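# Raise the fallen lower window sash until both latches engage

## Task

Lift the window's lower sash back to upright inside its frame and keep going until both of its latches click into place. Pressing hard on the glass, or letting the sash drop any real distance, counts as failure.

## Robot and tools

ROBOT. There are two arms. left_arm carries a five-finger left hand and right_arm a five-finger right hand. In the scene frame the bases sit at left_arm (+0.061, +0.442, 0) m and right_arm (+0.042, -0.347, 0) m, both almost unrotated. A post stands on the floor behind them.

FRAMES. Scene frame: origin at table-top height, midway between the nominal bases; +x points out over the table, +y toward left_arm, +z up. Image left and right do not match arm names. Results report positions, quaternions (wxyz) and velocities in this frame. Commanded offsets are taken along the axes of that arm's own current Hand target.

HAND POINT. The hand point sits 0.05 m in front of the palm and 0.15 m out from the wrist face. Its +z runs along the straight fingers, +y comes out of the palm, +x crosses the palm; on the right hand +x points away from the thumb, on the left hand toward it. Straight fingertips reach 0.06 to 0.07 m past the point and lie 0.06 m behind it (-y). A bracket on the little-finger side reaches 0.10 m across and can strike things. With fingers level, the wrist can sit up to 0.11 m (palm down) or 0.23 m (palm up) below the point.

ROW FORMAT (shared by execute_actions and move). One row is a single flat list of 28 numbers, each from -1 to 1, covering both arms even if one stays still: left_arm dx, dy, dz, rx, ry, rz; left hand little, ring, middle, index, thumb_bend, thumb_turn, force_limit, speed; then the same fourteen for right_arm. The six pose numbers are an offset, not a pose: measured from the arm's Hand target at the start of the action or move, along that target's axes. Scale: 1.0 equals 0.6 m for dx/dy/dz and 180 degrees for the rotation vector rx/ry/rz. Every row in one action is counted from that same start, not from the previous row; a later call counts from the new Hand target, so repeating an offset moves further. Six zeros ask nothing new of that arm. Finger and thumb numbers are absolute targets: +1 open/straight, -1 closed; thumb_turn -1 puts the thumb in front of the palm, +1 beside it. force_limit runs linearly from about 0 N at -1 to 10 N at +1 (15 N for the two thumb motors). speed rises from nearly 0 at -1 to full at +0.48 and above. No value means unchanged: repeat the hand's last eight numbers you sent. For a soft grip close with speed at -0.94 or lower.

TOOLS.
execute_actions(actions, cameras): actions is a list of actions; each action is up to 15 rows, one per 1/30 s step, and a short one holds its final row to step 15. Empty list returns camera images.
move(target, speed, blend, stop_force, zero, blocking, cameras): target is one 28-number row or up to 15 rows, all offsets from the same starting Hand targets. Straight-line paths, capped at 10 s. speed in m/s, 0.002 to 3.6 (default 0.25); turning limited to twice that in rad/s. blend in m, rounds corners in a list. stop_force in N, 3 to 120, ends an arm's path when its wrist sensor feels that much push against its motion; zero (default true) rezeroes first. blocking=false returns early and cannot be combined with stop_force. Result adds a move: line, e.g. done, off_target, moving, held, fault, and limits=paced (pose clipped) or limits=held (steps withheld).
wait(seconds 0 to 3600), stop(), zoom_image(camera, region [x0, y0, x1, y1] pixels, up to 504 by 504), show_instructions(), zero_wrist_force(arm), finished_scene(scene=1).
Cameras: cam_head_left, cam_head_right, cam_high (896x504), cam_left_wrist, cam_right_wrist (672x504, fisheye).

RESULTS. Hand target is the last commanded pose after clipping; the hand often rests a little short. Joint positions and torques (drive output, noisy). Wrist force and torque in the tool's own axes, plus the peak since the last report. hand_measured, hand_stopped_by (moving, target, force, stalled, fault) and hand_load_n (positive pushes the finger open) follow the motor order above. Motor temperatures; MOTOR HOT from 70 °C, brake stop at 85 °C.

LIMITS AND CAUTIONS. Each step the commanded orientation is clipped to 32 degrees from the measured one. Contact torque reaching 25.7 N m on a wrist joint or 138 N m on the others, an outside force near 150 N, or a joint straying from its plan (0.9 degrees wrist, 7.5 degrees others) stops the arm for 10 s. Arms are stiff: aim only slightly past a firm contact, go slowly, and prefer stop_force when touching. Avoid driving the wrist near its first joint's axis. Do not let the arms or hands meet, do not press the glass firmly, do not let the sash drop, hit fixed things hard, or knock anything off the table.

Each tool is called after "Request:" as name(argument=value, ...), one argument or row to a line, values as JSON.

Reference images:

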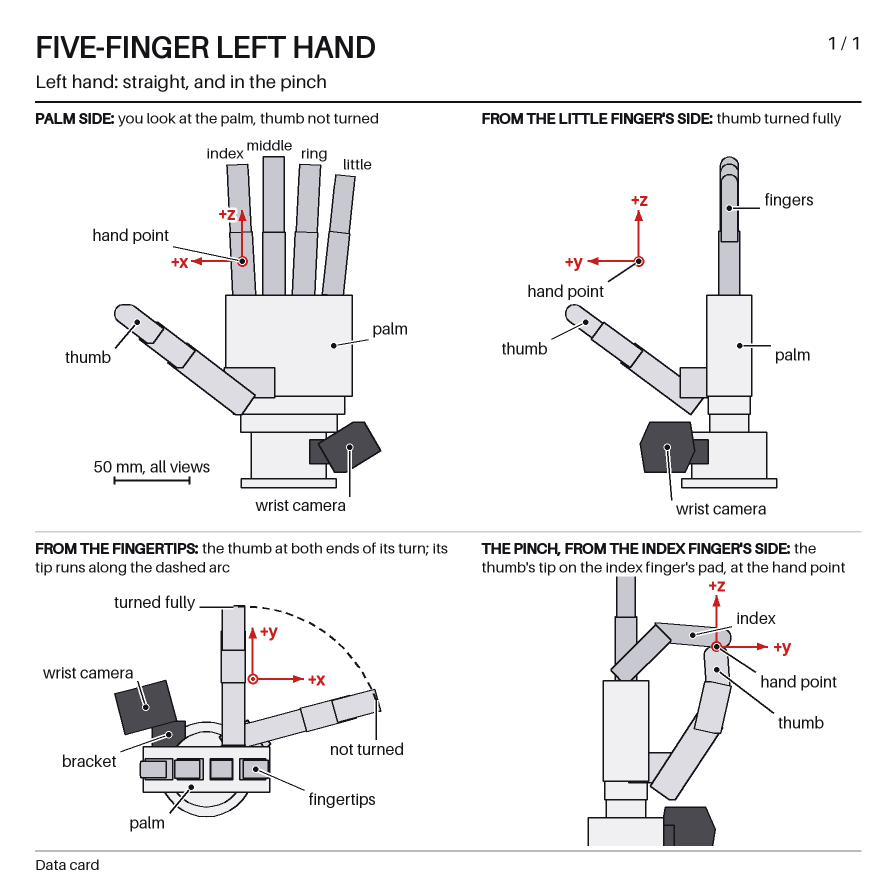

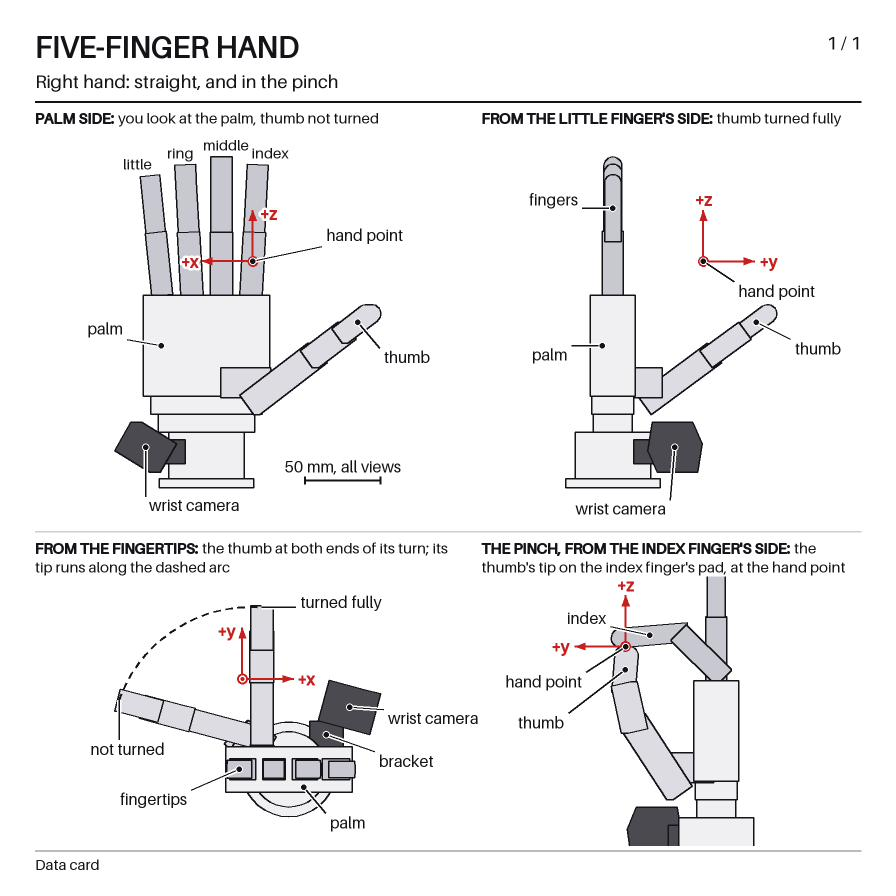

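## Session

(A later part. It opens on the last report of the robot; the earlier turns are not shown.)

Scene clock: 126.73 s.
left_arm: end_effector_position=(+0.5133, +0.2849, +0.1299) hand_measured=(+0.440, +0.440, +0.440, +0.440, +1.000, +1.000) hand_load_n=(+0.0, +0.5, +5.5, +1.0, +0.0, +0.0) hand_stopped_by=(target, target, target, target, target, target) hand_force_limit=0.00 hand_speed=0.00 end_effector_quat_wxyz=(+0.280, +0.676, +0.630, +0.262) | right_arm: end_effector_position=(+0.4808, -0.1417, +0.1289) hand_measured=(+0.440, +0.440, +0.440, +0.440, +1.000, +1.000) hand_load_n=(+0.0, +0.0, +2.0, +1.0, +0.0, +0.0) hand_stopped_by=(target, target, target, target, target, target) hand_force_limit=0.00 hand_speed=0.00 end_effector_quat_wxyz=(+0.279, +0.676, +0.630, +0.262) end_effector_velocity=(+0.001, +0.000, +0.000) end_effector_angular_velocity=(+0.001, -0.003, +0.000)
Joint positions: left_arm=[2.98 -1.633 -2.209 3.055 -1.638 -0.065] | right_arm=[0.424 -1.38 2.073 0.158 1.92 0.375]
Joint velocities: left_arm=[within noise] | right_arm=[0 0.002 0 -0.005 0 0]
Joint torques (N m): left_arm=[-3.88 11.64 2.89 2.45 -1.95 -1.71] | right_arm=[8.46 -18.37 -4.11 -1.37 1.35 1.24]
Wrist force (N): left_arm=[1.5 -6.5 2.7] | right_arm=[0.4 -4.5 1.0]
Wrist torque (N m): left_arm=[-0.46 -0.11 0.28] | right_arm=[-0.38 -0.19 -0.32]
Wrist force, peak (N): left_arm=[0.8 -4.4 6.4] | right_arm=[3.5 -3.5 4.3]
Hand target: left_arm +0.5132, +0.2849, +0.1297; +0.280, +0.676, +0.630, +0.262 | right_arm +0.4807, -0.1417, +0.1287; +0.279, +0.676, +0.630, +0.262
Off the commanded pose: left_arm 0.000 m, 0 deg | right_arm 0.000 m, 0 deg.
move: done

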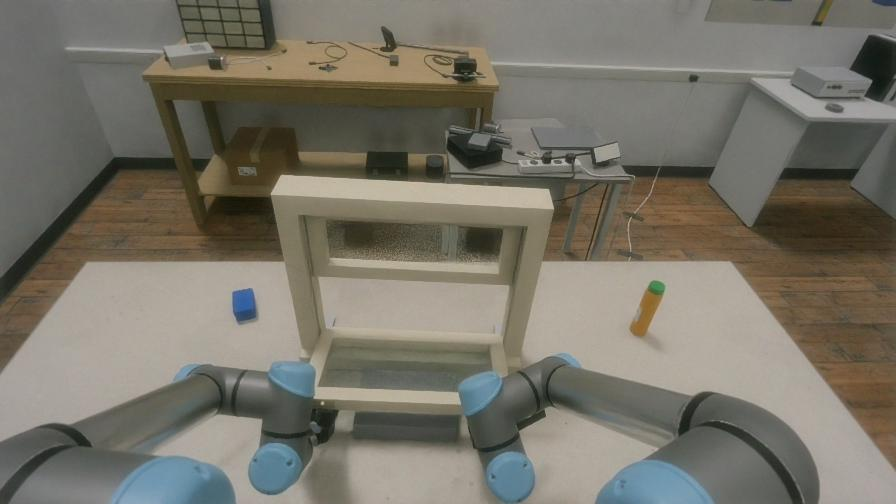

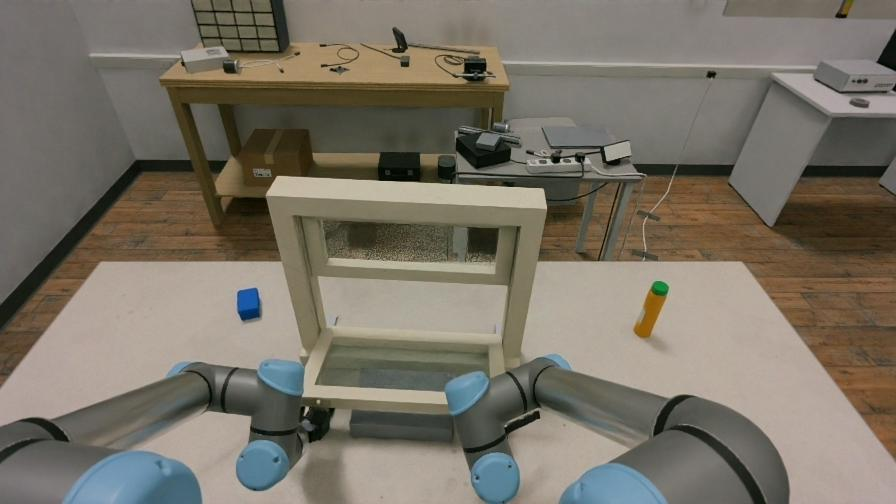

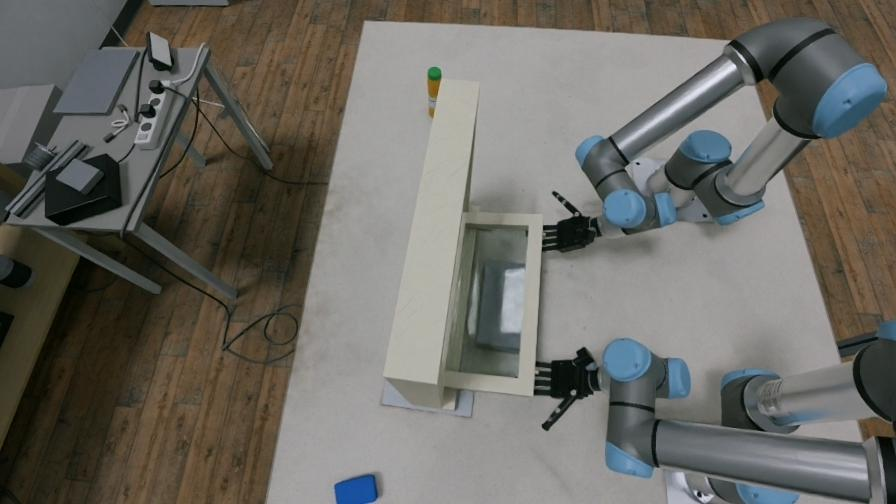

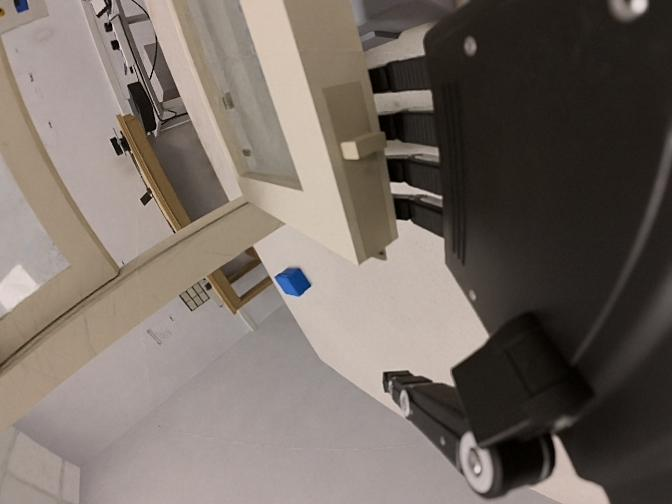

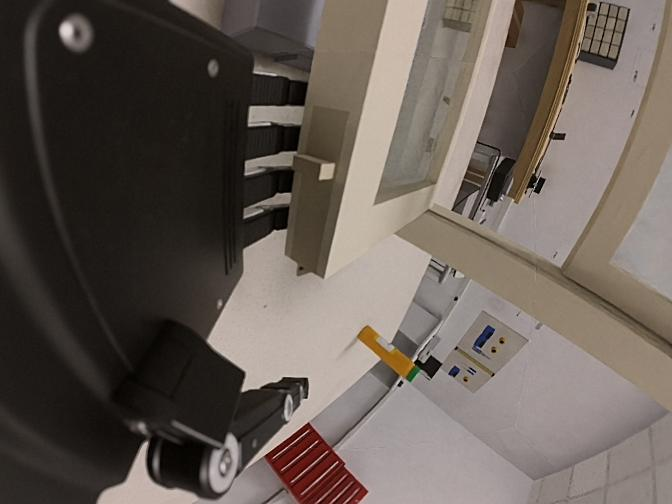

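Request:
move(
  target=[
    [0,0.0476,-0.0368,0,0,0,0.44,0.44,0.44,0.44,1,1,0,0,0,0.0476,-0.0368,0,0,0,0.44,0.44,0.44,0.44,1,1,0,0],
    [-0.0588,0.1009,-0.0648,0,0,0,0.44,0.44,0.44,0.44,1,1,0,0,0.0578,0.1009,-0.0648,0,0,0,0.44,0.44,0.44,0.44,1,1,0,0],
  ],
  speed=0.04,
  blend=0.01,
  cameras=["all"],
)

Request:
zoom_image(
  camera="cam_right_wrist",
  region=[200, 0, 500, 320],
)

Request:
zoom_image(
  camera="cam_head_right",
  region=[280, 300, 580, 460],
)

Scene clock: 133.83 s.
left_arm: end_effector_position=(+0.5260, +0.2485, +0.2000) hand_measured=(+0.440, +0.440, +0.440, +0.440, +1.000, +1.000) hand_load_n=(+0.0, +0.5, +5.5, +0.0, -0.5, +0.0) hand_stopped_by=(target, target, target, target, target, target) hand_force_limit=0.00 hand_speed=0.00 end_effector_quat_wxyz=(+0.280, +0.676, +0.630, +0.262) end_effector_velocity=(+0.000, +0.000, -0.003) end_effector_angular_velocity=(+0.001, +0.002, -0.003) | right_arm: end_effector_position=(+0.4984, -0.1082, +0.1991) hand_measured=(+0.440, +0.440, +0.440, +0.440, +1.000, +1.000) hand_load_n=(+0.5, +0.0, +2.5, +0.0, +0.0, +0.0) hand_stopped_by=(target, target, target, target, target, target) hand_force_limit=0.00 hand_speed=0.00 end_effector_quat_wxyz=(+0.279, +0.676, +0.630, +0.262) end_effector_velocity=(-0.001, -0.001, -0.002) end_effector_angular_velocity=(-0.001, +0.002, +0.002)
Joint positions: left_arm=[2.86 -1.611 -2.018 2.832 -1.722 -0.15] | right_arm=[0.491 -1.39 1.874 0.387 1.964 0.429]
Joint velocities: left_arm=[0.003 -0.002 -0.005 0.005 0.004 0.004] | right_arm=[-0.002 -0.001 0.005 -0.003 -0.003 -0.004]
Joint torques (N m): left_arm=[6.6 32.38 6.63 2.66 1.82 1.91] | right_arm=[-14.24 -32.11 -3.32 -0.89 -0.75 -1.63]
Wrist force (N): left_arm=[0.7 -7.1 0.5] | right_arm=[2.3 -3.5 0.4]
Wrist torque (N m): left_arm=[-0.36 -0.07 0.21] | right_arm=[-0.30 -0.32 -0.17]
Wrist force, peak (N): left_arm=[5.5 -7.5 3.5] | right_arm=[2.3 -4.3 4.0]
Hand target: left_arm +0.5260, +0.2486, +0.2000; +0.280, +0.676, +0.630, +0.262 | right_arm +0.4984, -0.1083, +0.1991; +0.279, +0.676, +0.630, +0.262
Off the commanded pose: left_arm 0.000 m, 0 deg | right_arm 0.000 m, 0 deg.
move: done

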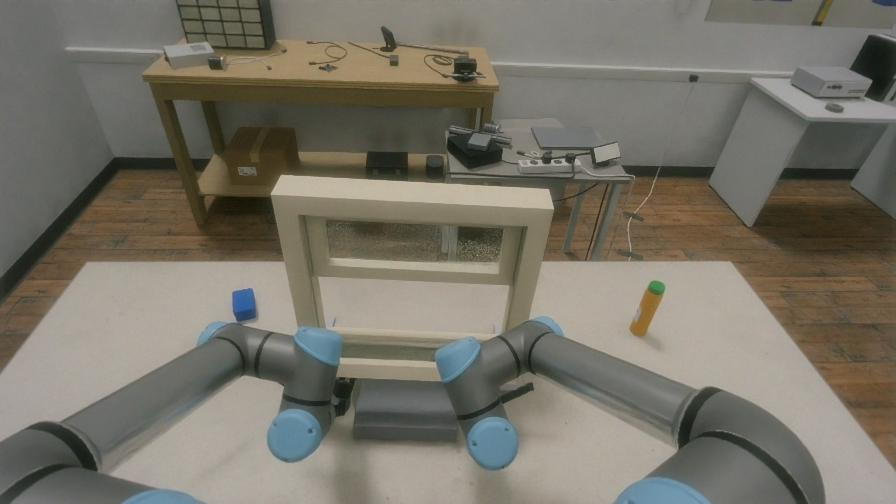

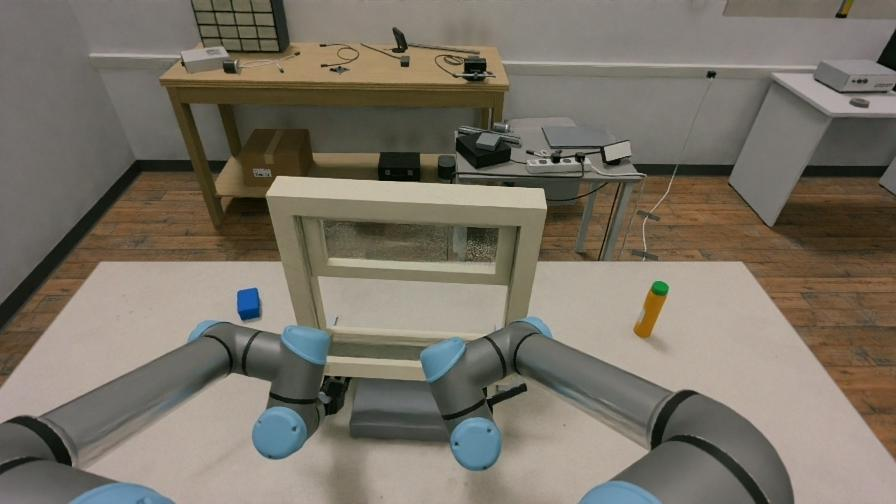

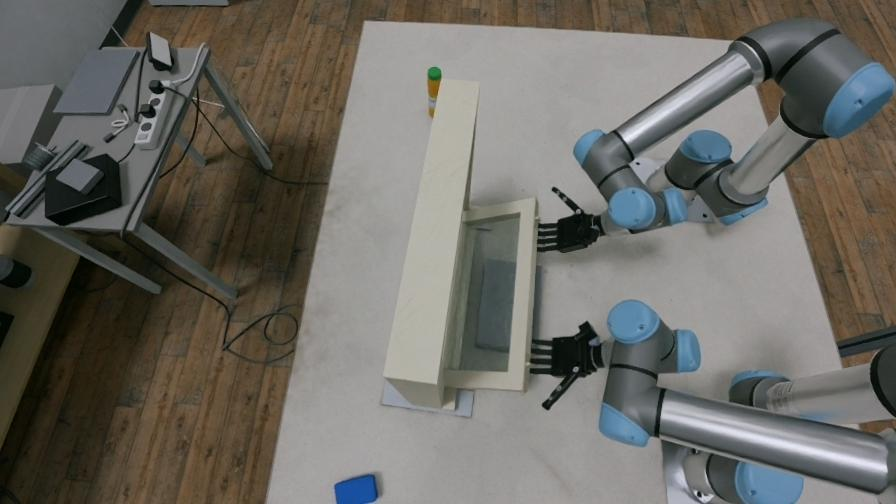

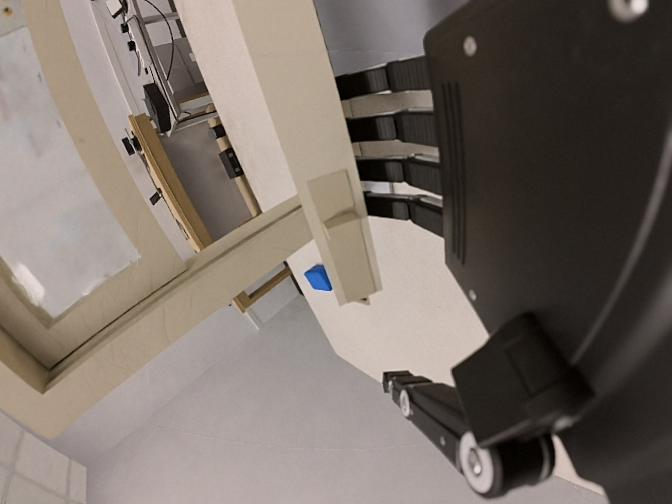

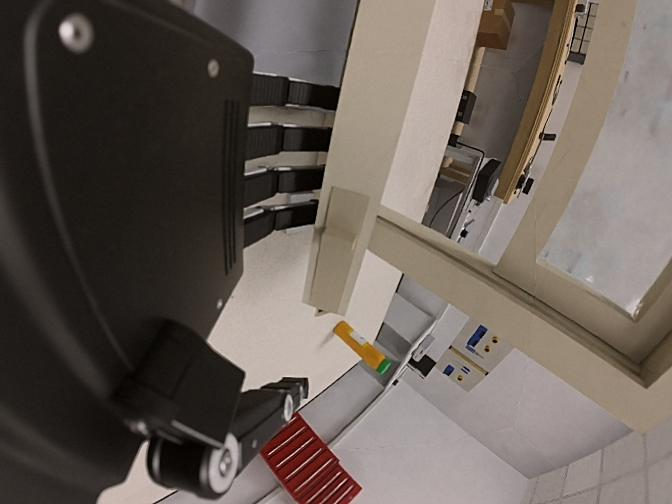

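Scaled by 1.575 from the camera's image (finer frame: 960x720).

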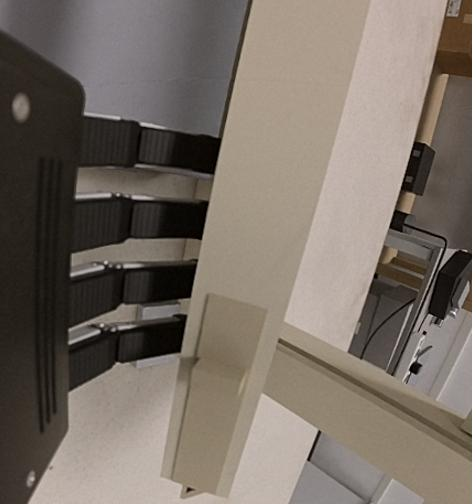

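Scaled by 1.680 from the camera's image (finer frame: 1280x720).

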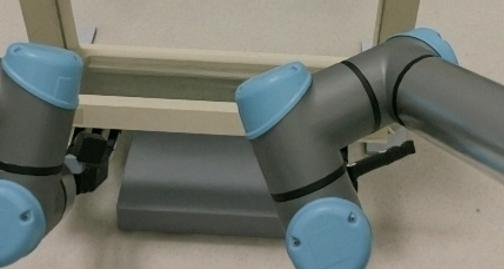

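Request:
move(
  target=[
    [-0.0004,0.0322,0.0029,0,0,0,0.44,0.44,0.44,0.44,1,1,0,0,-0.0004,0.0322,0.0029,0,0,0,0.44,0.44,0.44,0.44,1,1,0,0],
    [-0.0007,0.0629,-0.0024,0,0,0,0.44,0.44,0.44,0.44,1,1,0,0,-0.0007,0.0629,-0.0024,0,0,0,0.44,0.44,0.44,0.44,1,1,0,0],
  ],
  speed=0.03,
  blend=0.005,
  cameras=["all"],
)

Request:
zoom_image(
  camera="cam_right_wrist",
  region=[200, 0, 500, 320],
)

Request:
zoom_image(
  camera="cam_left_wrist",
  region=[170, 0, 470, 320],
)

Scene clock: 140.50 s.
left_arm: end_effector_position=(+0.5516, +0.2463, +0.2278) hand_measured=(+0.440, +0.440, +0.440, +0.440, +1.000, +1.000) hand_load_n=(+0.0, +2.0, +3.0, +1.5, -0.5, +0.0) hand_stopped_by=(target, target, target, target, target, target) hand_force_limit=0.00 hand_speed=0.00 end_effector_quat_wxyz=(+0.280, +0.676, +0.630, +0.262) end_effector_velocity=(-0.001, +0.000, -0.002) end_effector_angular_velocity=(-0.001, -0.002, +0.000) | right_arm: end_effector_position=(+0.5241, -0.1106, +0.2270) hand_measured=(+0.440, +0.440, +0.440, +0.440, +1.000, +1.000) hand_load_n=(+0.0, +1.0, +2.5, +1.5, +0.0, +0.0) hand_stopped_by=(target, target, target, target, target, target) hand_force_limit=0.00 hand_speed=0.00 end_effector_quat_wxyz=(+0.279, +0.676, +0.630, +0.262) end_effector_velocity=(+0.000, +0.000, -0.002) end_effector_angular_velocity=(+0.002, -0.002, -0.001)
Joint positions: left_arm=[2.876 -1.633 -1.916 2.754 -1.71 -0.139] | right_arm=[0.451 -1.386 1.788 0.457 1.938 0.397]
Joint velocities: left_arm=[0 0.001 -0.006 0.007 0 0] | right_arm=[0 0 0.005 -0.007 0 0.002]
Joint torques (N m): left_arm=[-2.6 24.24 5.9 1.99 1.02 0.95] | right_arm=[11.78 -31.29 -3.9 -1.02 1.69 1.22]
Wrist force (N): left_arm=[1.9 -4.2 3.9] | right_arm=[3.0 -4.7 3.5]
Wrist torque (N m): left_arm=[-0.31 -0.02 0.13] | right_arm=[-0.43 -0.35 -0.02]
Wrist force, peak (N): left_arm=[0.4 -8.6 -2.6] | right_arm=[3.0 -4.7 3.5]
Hand target: left_arm +0.5515, +0.2463, +0.2277; +0.280, +0.676, +0.630, +0.262 | right_arm +0.5240, -0.1105, +0.2268; +0.279, +0.676, +0.630, +0.262
Off the commanded pose: left_arm 0.000 m, 0 deg | right_arm 0.000 m, 0 deg.
move: done

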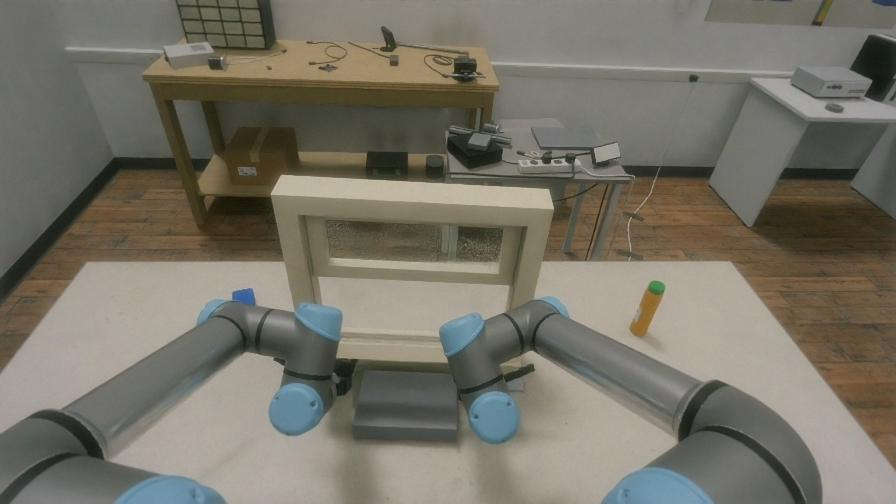

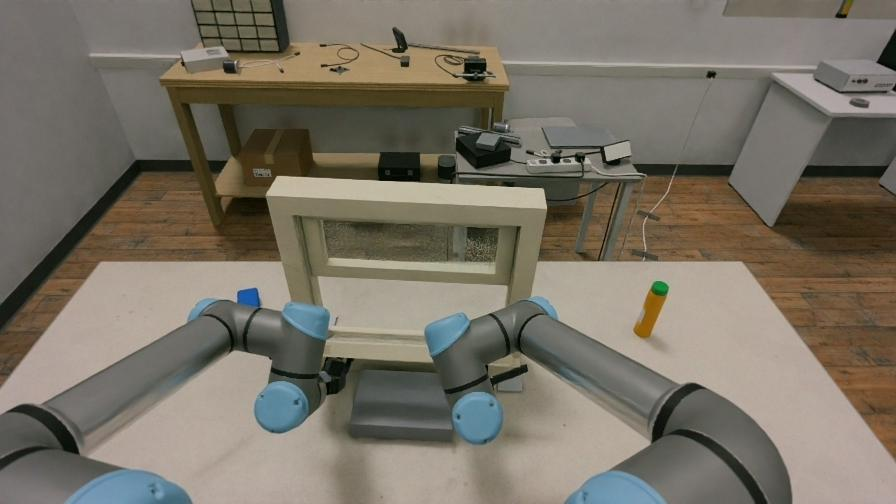

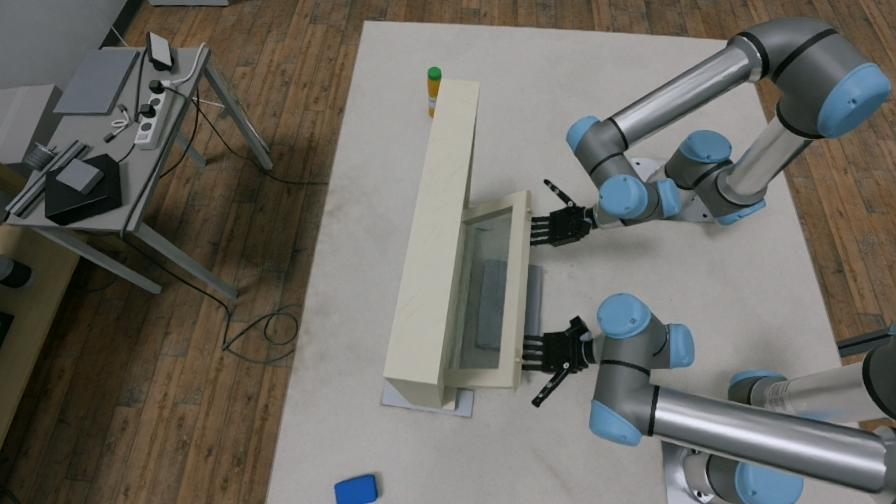

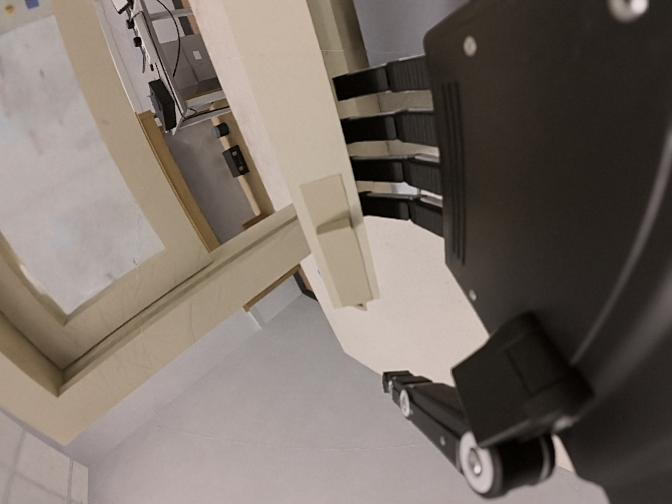

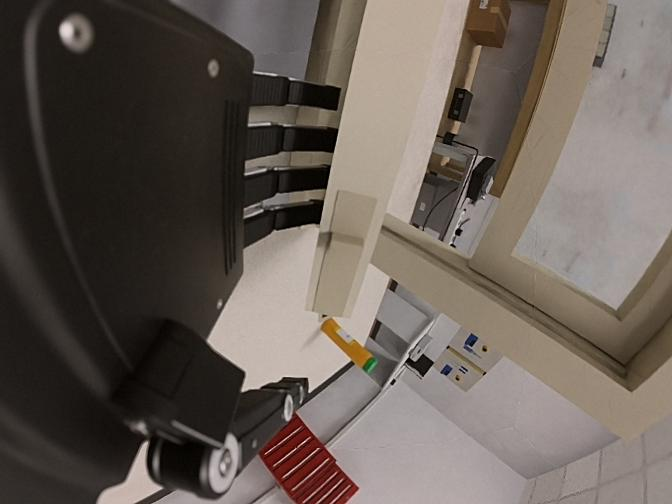

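Scaled by 1.575 from the camera's image (finer frame: 960x720).

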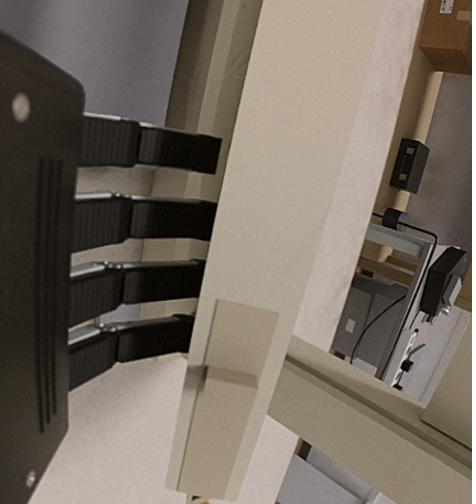

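Scaled by 1.575 from the camera's image (finer frame: 960x720).

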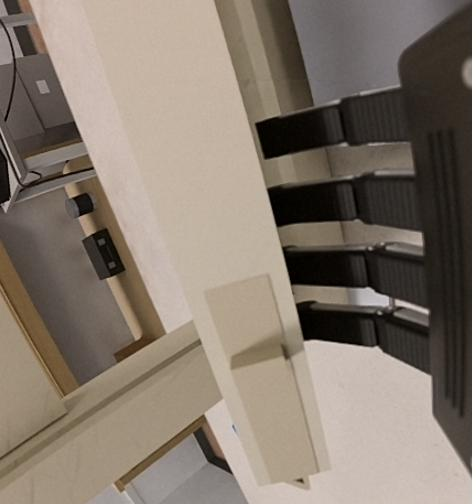

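Request:
move(
  target=[
    [-0.0005,0.0436,-0.0031,0,0,0,0.44,0.44,0.44,0.44,1,1,0,0,-0.0005,0.0436,-0.0031,0,0,0,0.44,0.44,0.44,0.44,1,1,0,0],
    [-0.0011,0.0936,0,0,0,0,0.44,0.44,0.44,0.44,1,1,0,0,-0.0011,0.0936,0,0,0,0,0.44,0.44,0.44,0.44,1,1,0,0],
  ],
  speed=0.03,
  blend=0.005,
  cameras=["all"],
)

Request:
zoom_image(
  camera="cam_right_wrist",
  region=[200, 0, 500, 320],
)

Request:
zoom_image(
  camera="cam_left_wrist",
  region=[170, 0, 470, 320],
)

Request:
zoom_image(
  camera="cam_head_right",
  region=[280, 260, 580, 460],
)

Scene clock: 145.27 s.
left_arm: end_effector_position=(+0.5911, +0.2428, +0.2674) hand_measured=(+0.440, +0.440, +0.440, +0.440, +1.000, +1.000) hand_load_n=(+0.0, +2.0, +6.5, +1.0, +0.0, +0.0) hand_stopped_by=(target, target, target, target, target, target) hand_force_limit=0.00 hand_speed=0.00 end_effector_quat_wxyz=(+0.280, +0.676, +0.630, +0.262) | right_arm: end_effector_position=(+0.5637, -0.1141, +0.2665) hand_measured=(+0.440, +0.440, +0.440, +0.440, +1.000, +1.000) hand_load_n=(+0.0, +0.5, +4.5, +1.0, +0.0, +0.0) hand_stopped_by=(target, target, target, target, target, target) hand_force_limit=0.00 hand_speed=0.00 end_effector_quat_wxyz=(+0.279, +0.676, +0.630, +0.261)
Joint positions: left_arm=[2.896 -1.683 -1.753 2.642 -1.696 -0.124] | right_arm=[0.398 -1.359 1.645 0.559 1.903 0.354]
Joint torques (N m): left_arm=[-4.29 39.58 5.64 2.04 0.37 0.53] | right_arm=[11.59 -38.19 -5.88 -0.97 2.04 1.52]
Wrist force (N): left_arm=[0.2 -5.9 6.5] | right_arm=[2.9 -4.6 4.5]
Wrist torque (N m): left_arm=[-0.45 0.07 0.14] | right_arm=[-0.42 -0.38 -0.01]
Wrist force, peak (N): left_arm=[1.0 -7.6 8.6] | right_arm=[2.9 -5.7 5.1]
Hand target: left_arm +0.5911, +0.2428, +0.2674; +0.280, +0.676, +0.630, +0.262 | right_arm +0.5636, -0.1140, +0.2665; +0.279, +0.676, +0.630, +0.262
Off the commanded pose: left_arm 0.000 m, 0 deg | right_arm 0.000 m, 0 deg.
move: done

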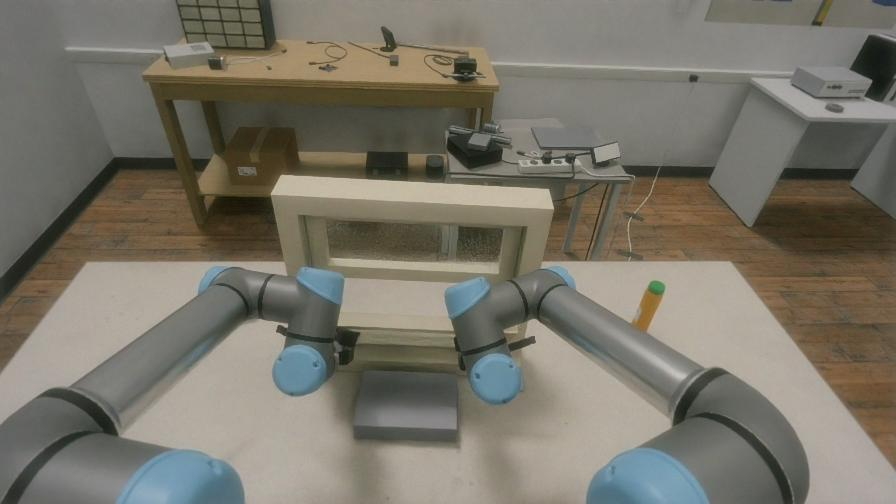

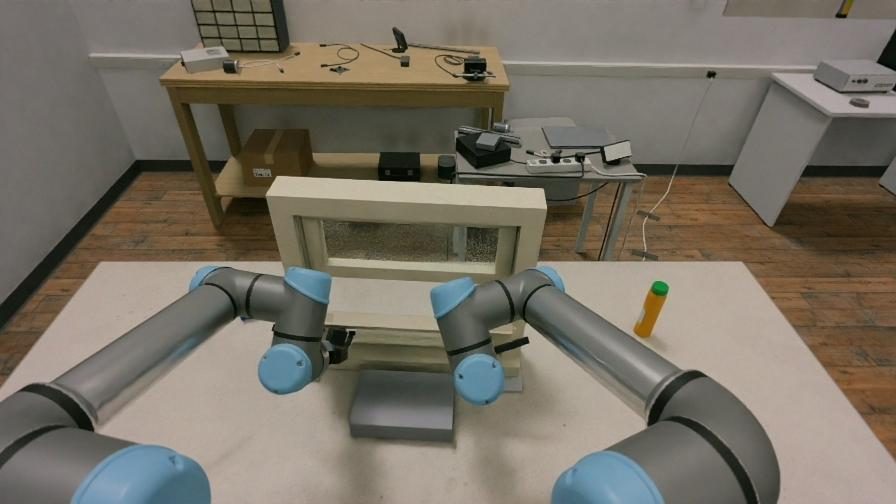

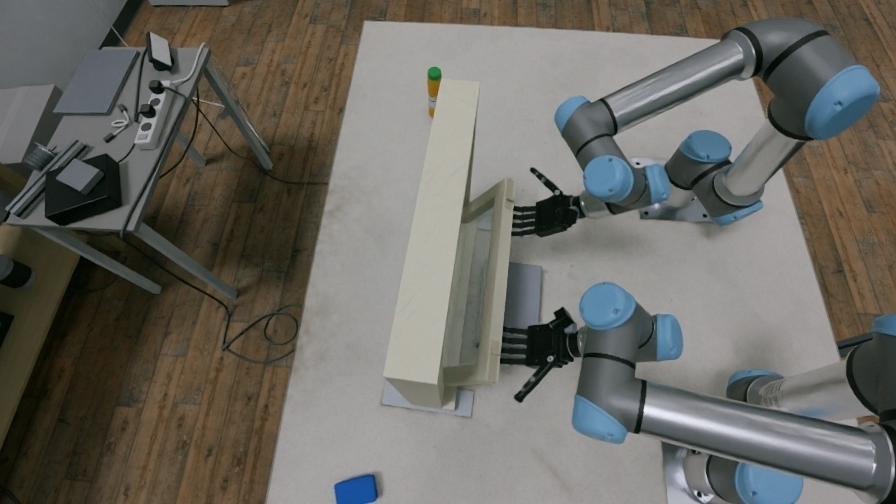

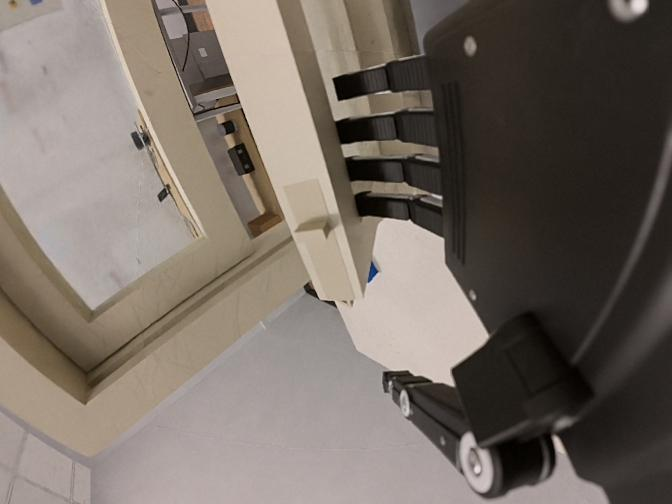

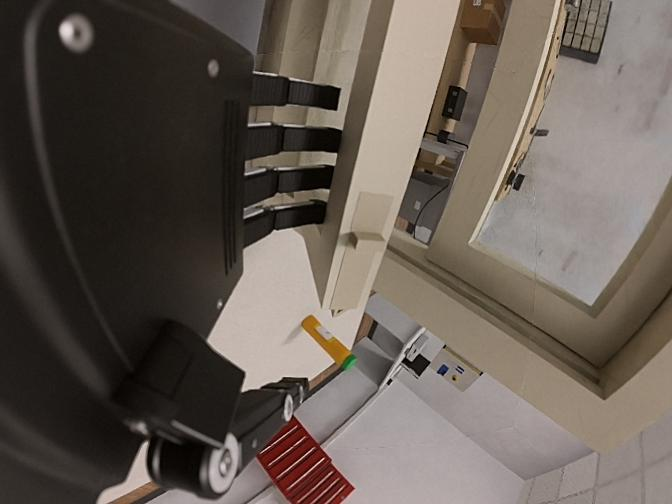

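Scaled by 1.575 from the camera's image (finer frame: 960x720).

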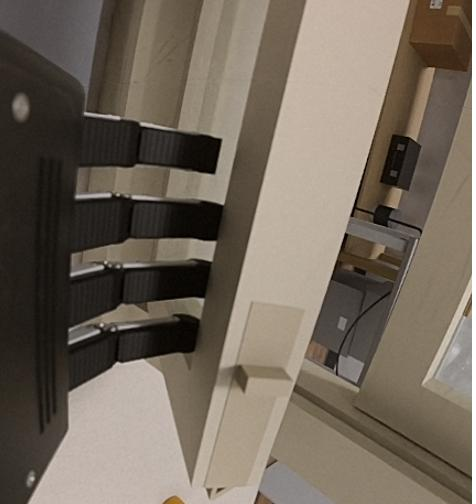

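Scaled by 1.575 from the camera's image (finer frame: 960x720).

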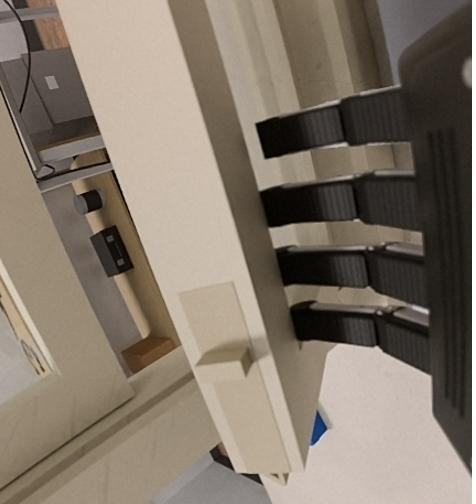

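Scaled by 1.680 from the camera's image (finer frame: 1280x720).

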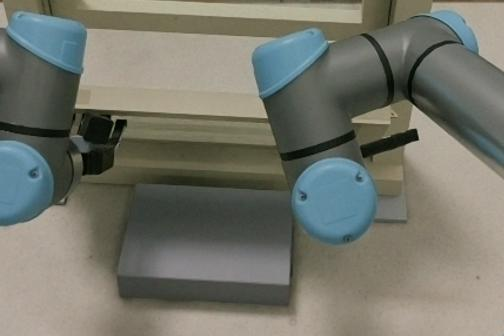

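Request:
zoom_image(
  camera="cam_right_wrist",
  region=[290, 30, 400, 240],
)

Request:
zoom_image(
  camera="cam_left_wrist",
  region=[290, 30, 400, 240],
)

Request:
zoom_image(
  camera="cam_high",
  region=[430, 160, 570, 400],
)

Scaled by 2.400 from the camera's image (finer frame: 960x720).

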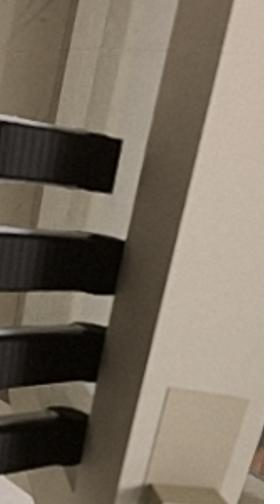

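Scaled by 2.400 from the camera's image (finer frame: 960x720).

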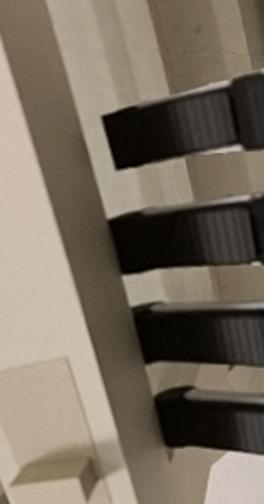

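Scaled by 2.100 from the camera's image (finer frame: 1280x720).

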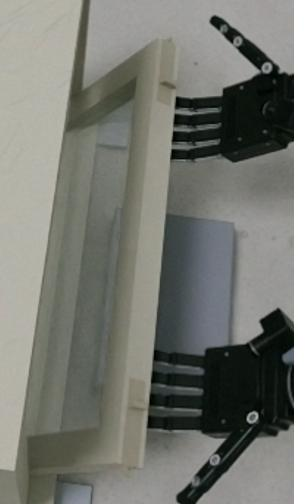

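Request:
move(
  target=[0.0003,0.0078,-0.029,0,0,0,0.44,0.44,0.44,0.44,1,1,0,0,0.0003,0.0078,-0.029,0,0,0,0.44,0.44,0.44,0.44,1,1,0,0],
  speed=0.02,
  cameras=["cam_left_wrist","cam_right_wrist"],
)

Request:
zoom_image(
  camera="cam_right_wrist",
  region=[290, 30, 400, 240],
)

Request:
zoom_image(
  camera="cam_left_wrist",
  region=[290, 30, 400, 240],
)

Scene clock: 154.23 s.
left_arm: end_effector_position=(+0.5820, +0.2436, +0.2832) hand_measured=(+0.440, +0.440, +0.440, +0.440, +1.000, +1.000) hand_load_n=(+0.0, +0.0, +5.5, +0.0, +0.0, +0.0) hand_stopped_by=(target, target, target, target, target, target) hand_force_limit=0.00 hand_speed=0.00 end_effector_quat_wxyz=(+0.280, +0.676, +0.630, +0.262) | right_arm: end_effector_position=(+0.5545, -0.1132, +0.2822) hand_measured=(+0.440, +0.440, +0.440, +0.440, +1.000, +1.000) hand_load_n=(+0.0, +0.0, +0.0, +0.0, +0.0, +0.0) hand_stopped_by=(target, target, target, target, target, target) hand_force_limit=0.00 hand_speed=0.00 end_effector_quat_wxyz=(+0.279, +0.676, +0.630, +0.262)
Joint positions: left_arm=[2.892 -1.653 -1.744 2.604 -1.7 -0.128] | right_arm=[0.41 -1.383 1.634 0.597 1.911 0.364]
Joint torques (N m): left_arm=[-0.72 15.48 21.77 2.4 -2 -1.38] | right_arm=[1.87 -21.72 -20.33 -0.56 0.57 0.24]
Wrist force (N): left_arm=[1.1 -5.8 1.0] | right_arm=[0.9 -1.0 -0.4]
Wrist torque (N m): left_arm=[-0.27 -0.13 0.26] | right_arm=[-0.19 -0.15 -0.23]
Wrist force, peak (N): left_arm=[0.5 -9.9 14.0] | right_arm=[1.5 -6.0 8.2]
Hand target: left_arm +0.5821, +0.2436, +0.2830; +0.280, +0.676, +0.630, +0.262 | right_arm +0.5546, -0.1132, +0.2821; +0.279, +0.676, +0.630, +0.262
Off the commanded pose: left_arm 0.000 m, 0 deg | right_arm 0.000 m, 0 deg.
move: done

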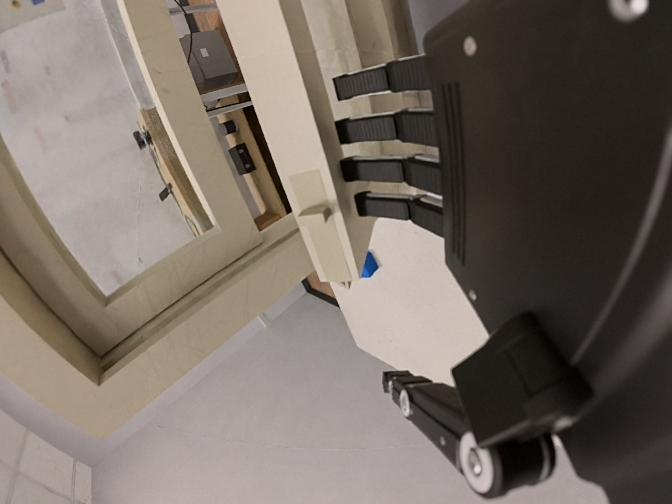

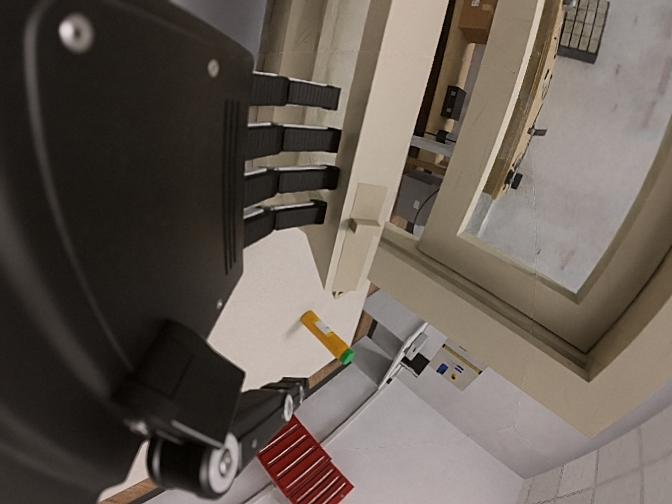

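Scaled by 2.400 from the camera's image (finer frame: 960x720).

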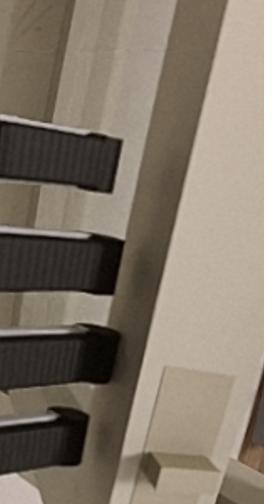

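Scaled by 2.400 from the camera's image (finer frame: 960x720).

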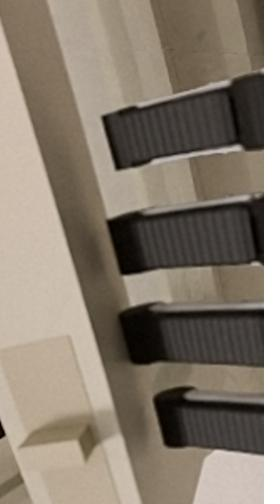

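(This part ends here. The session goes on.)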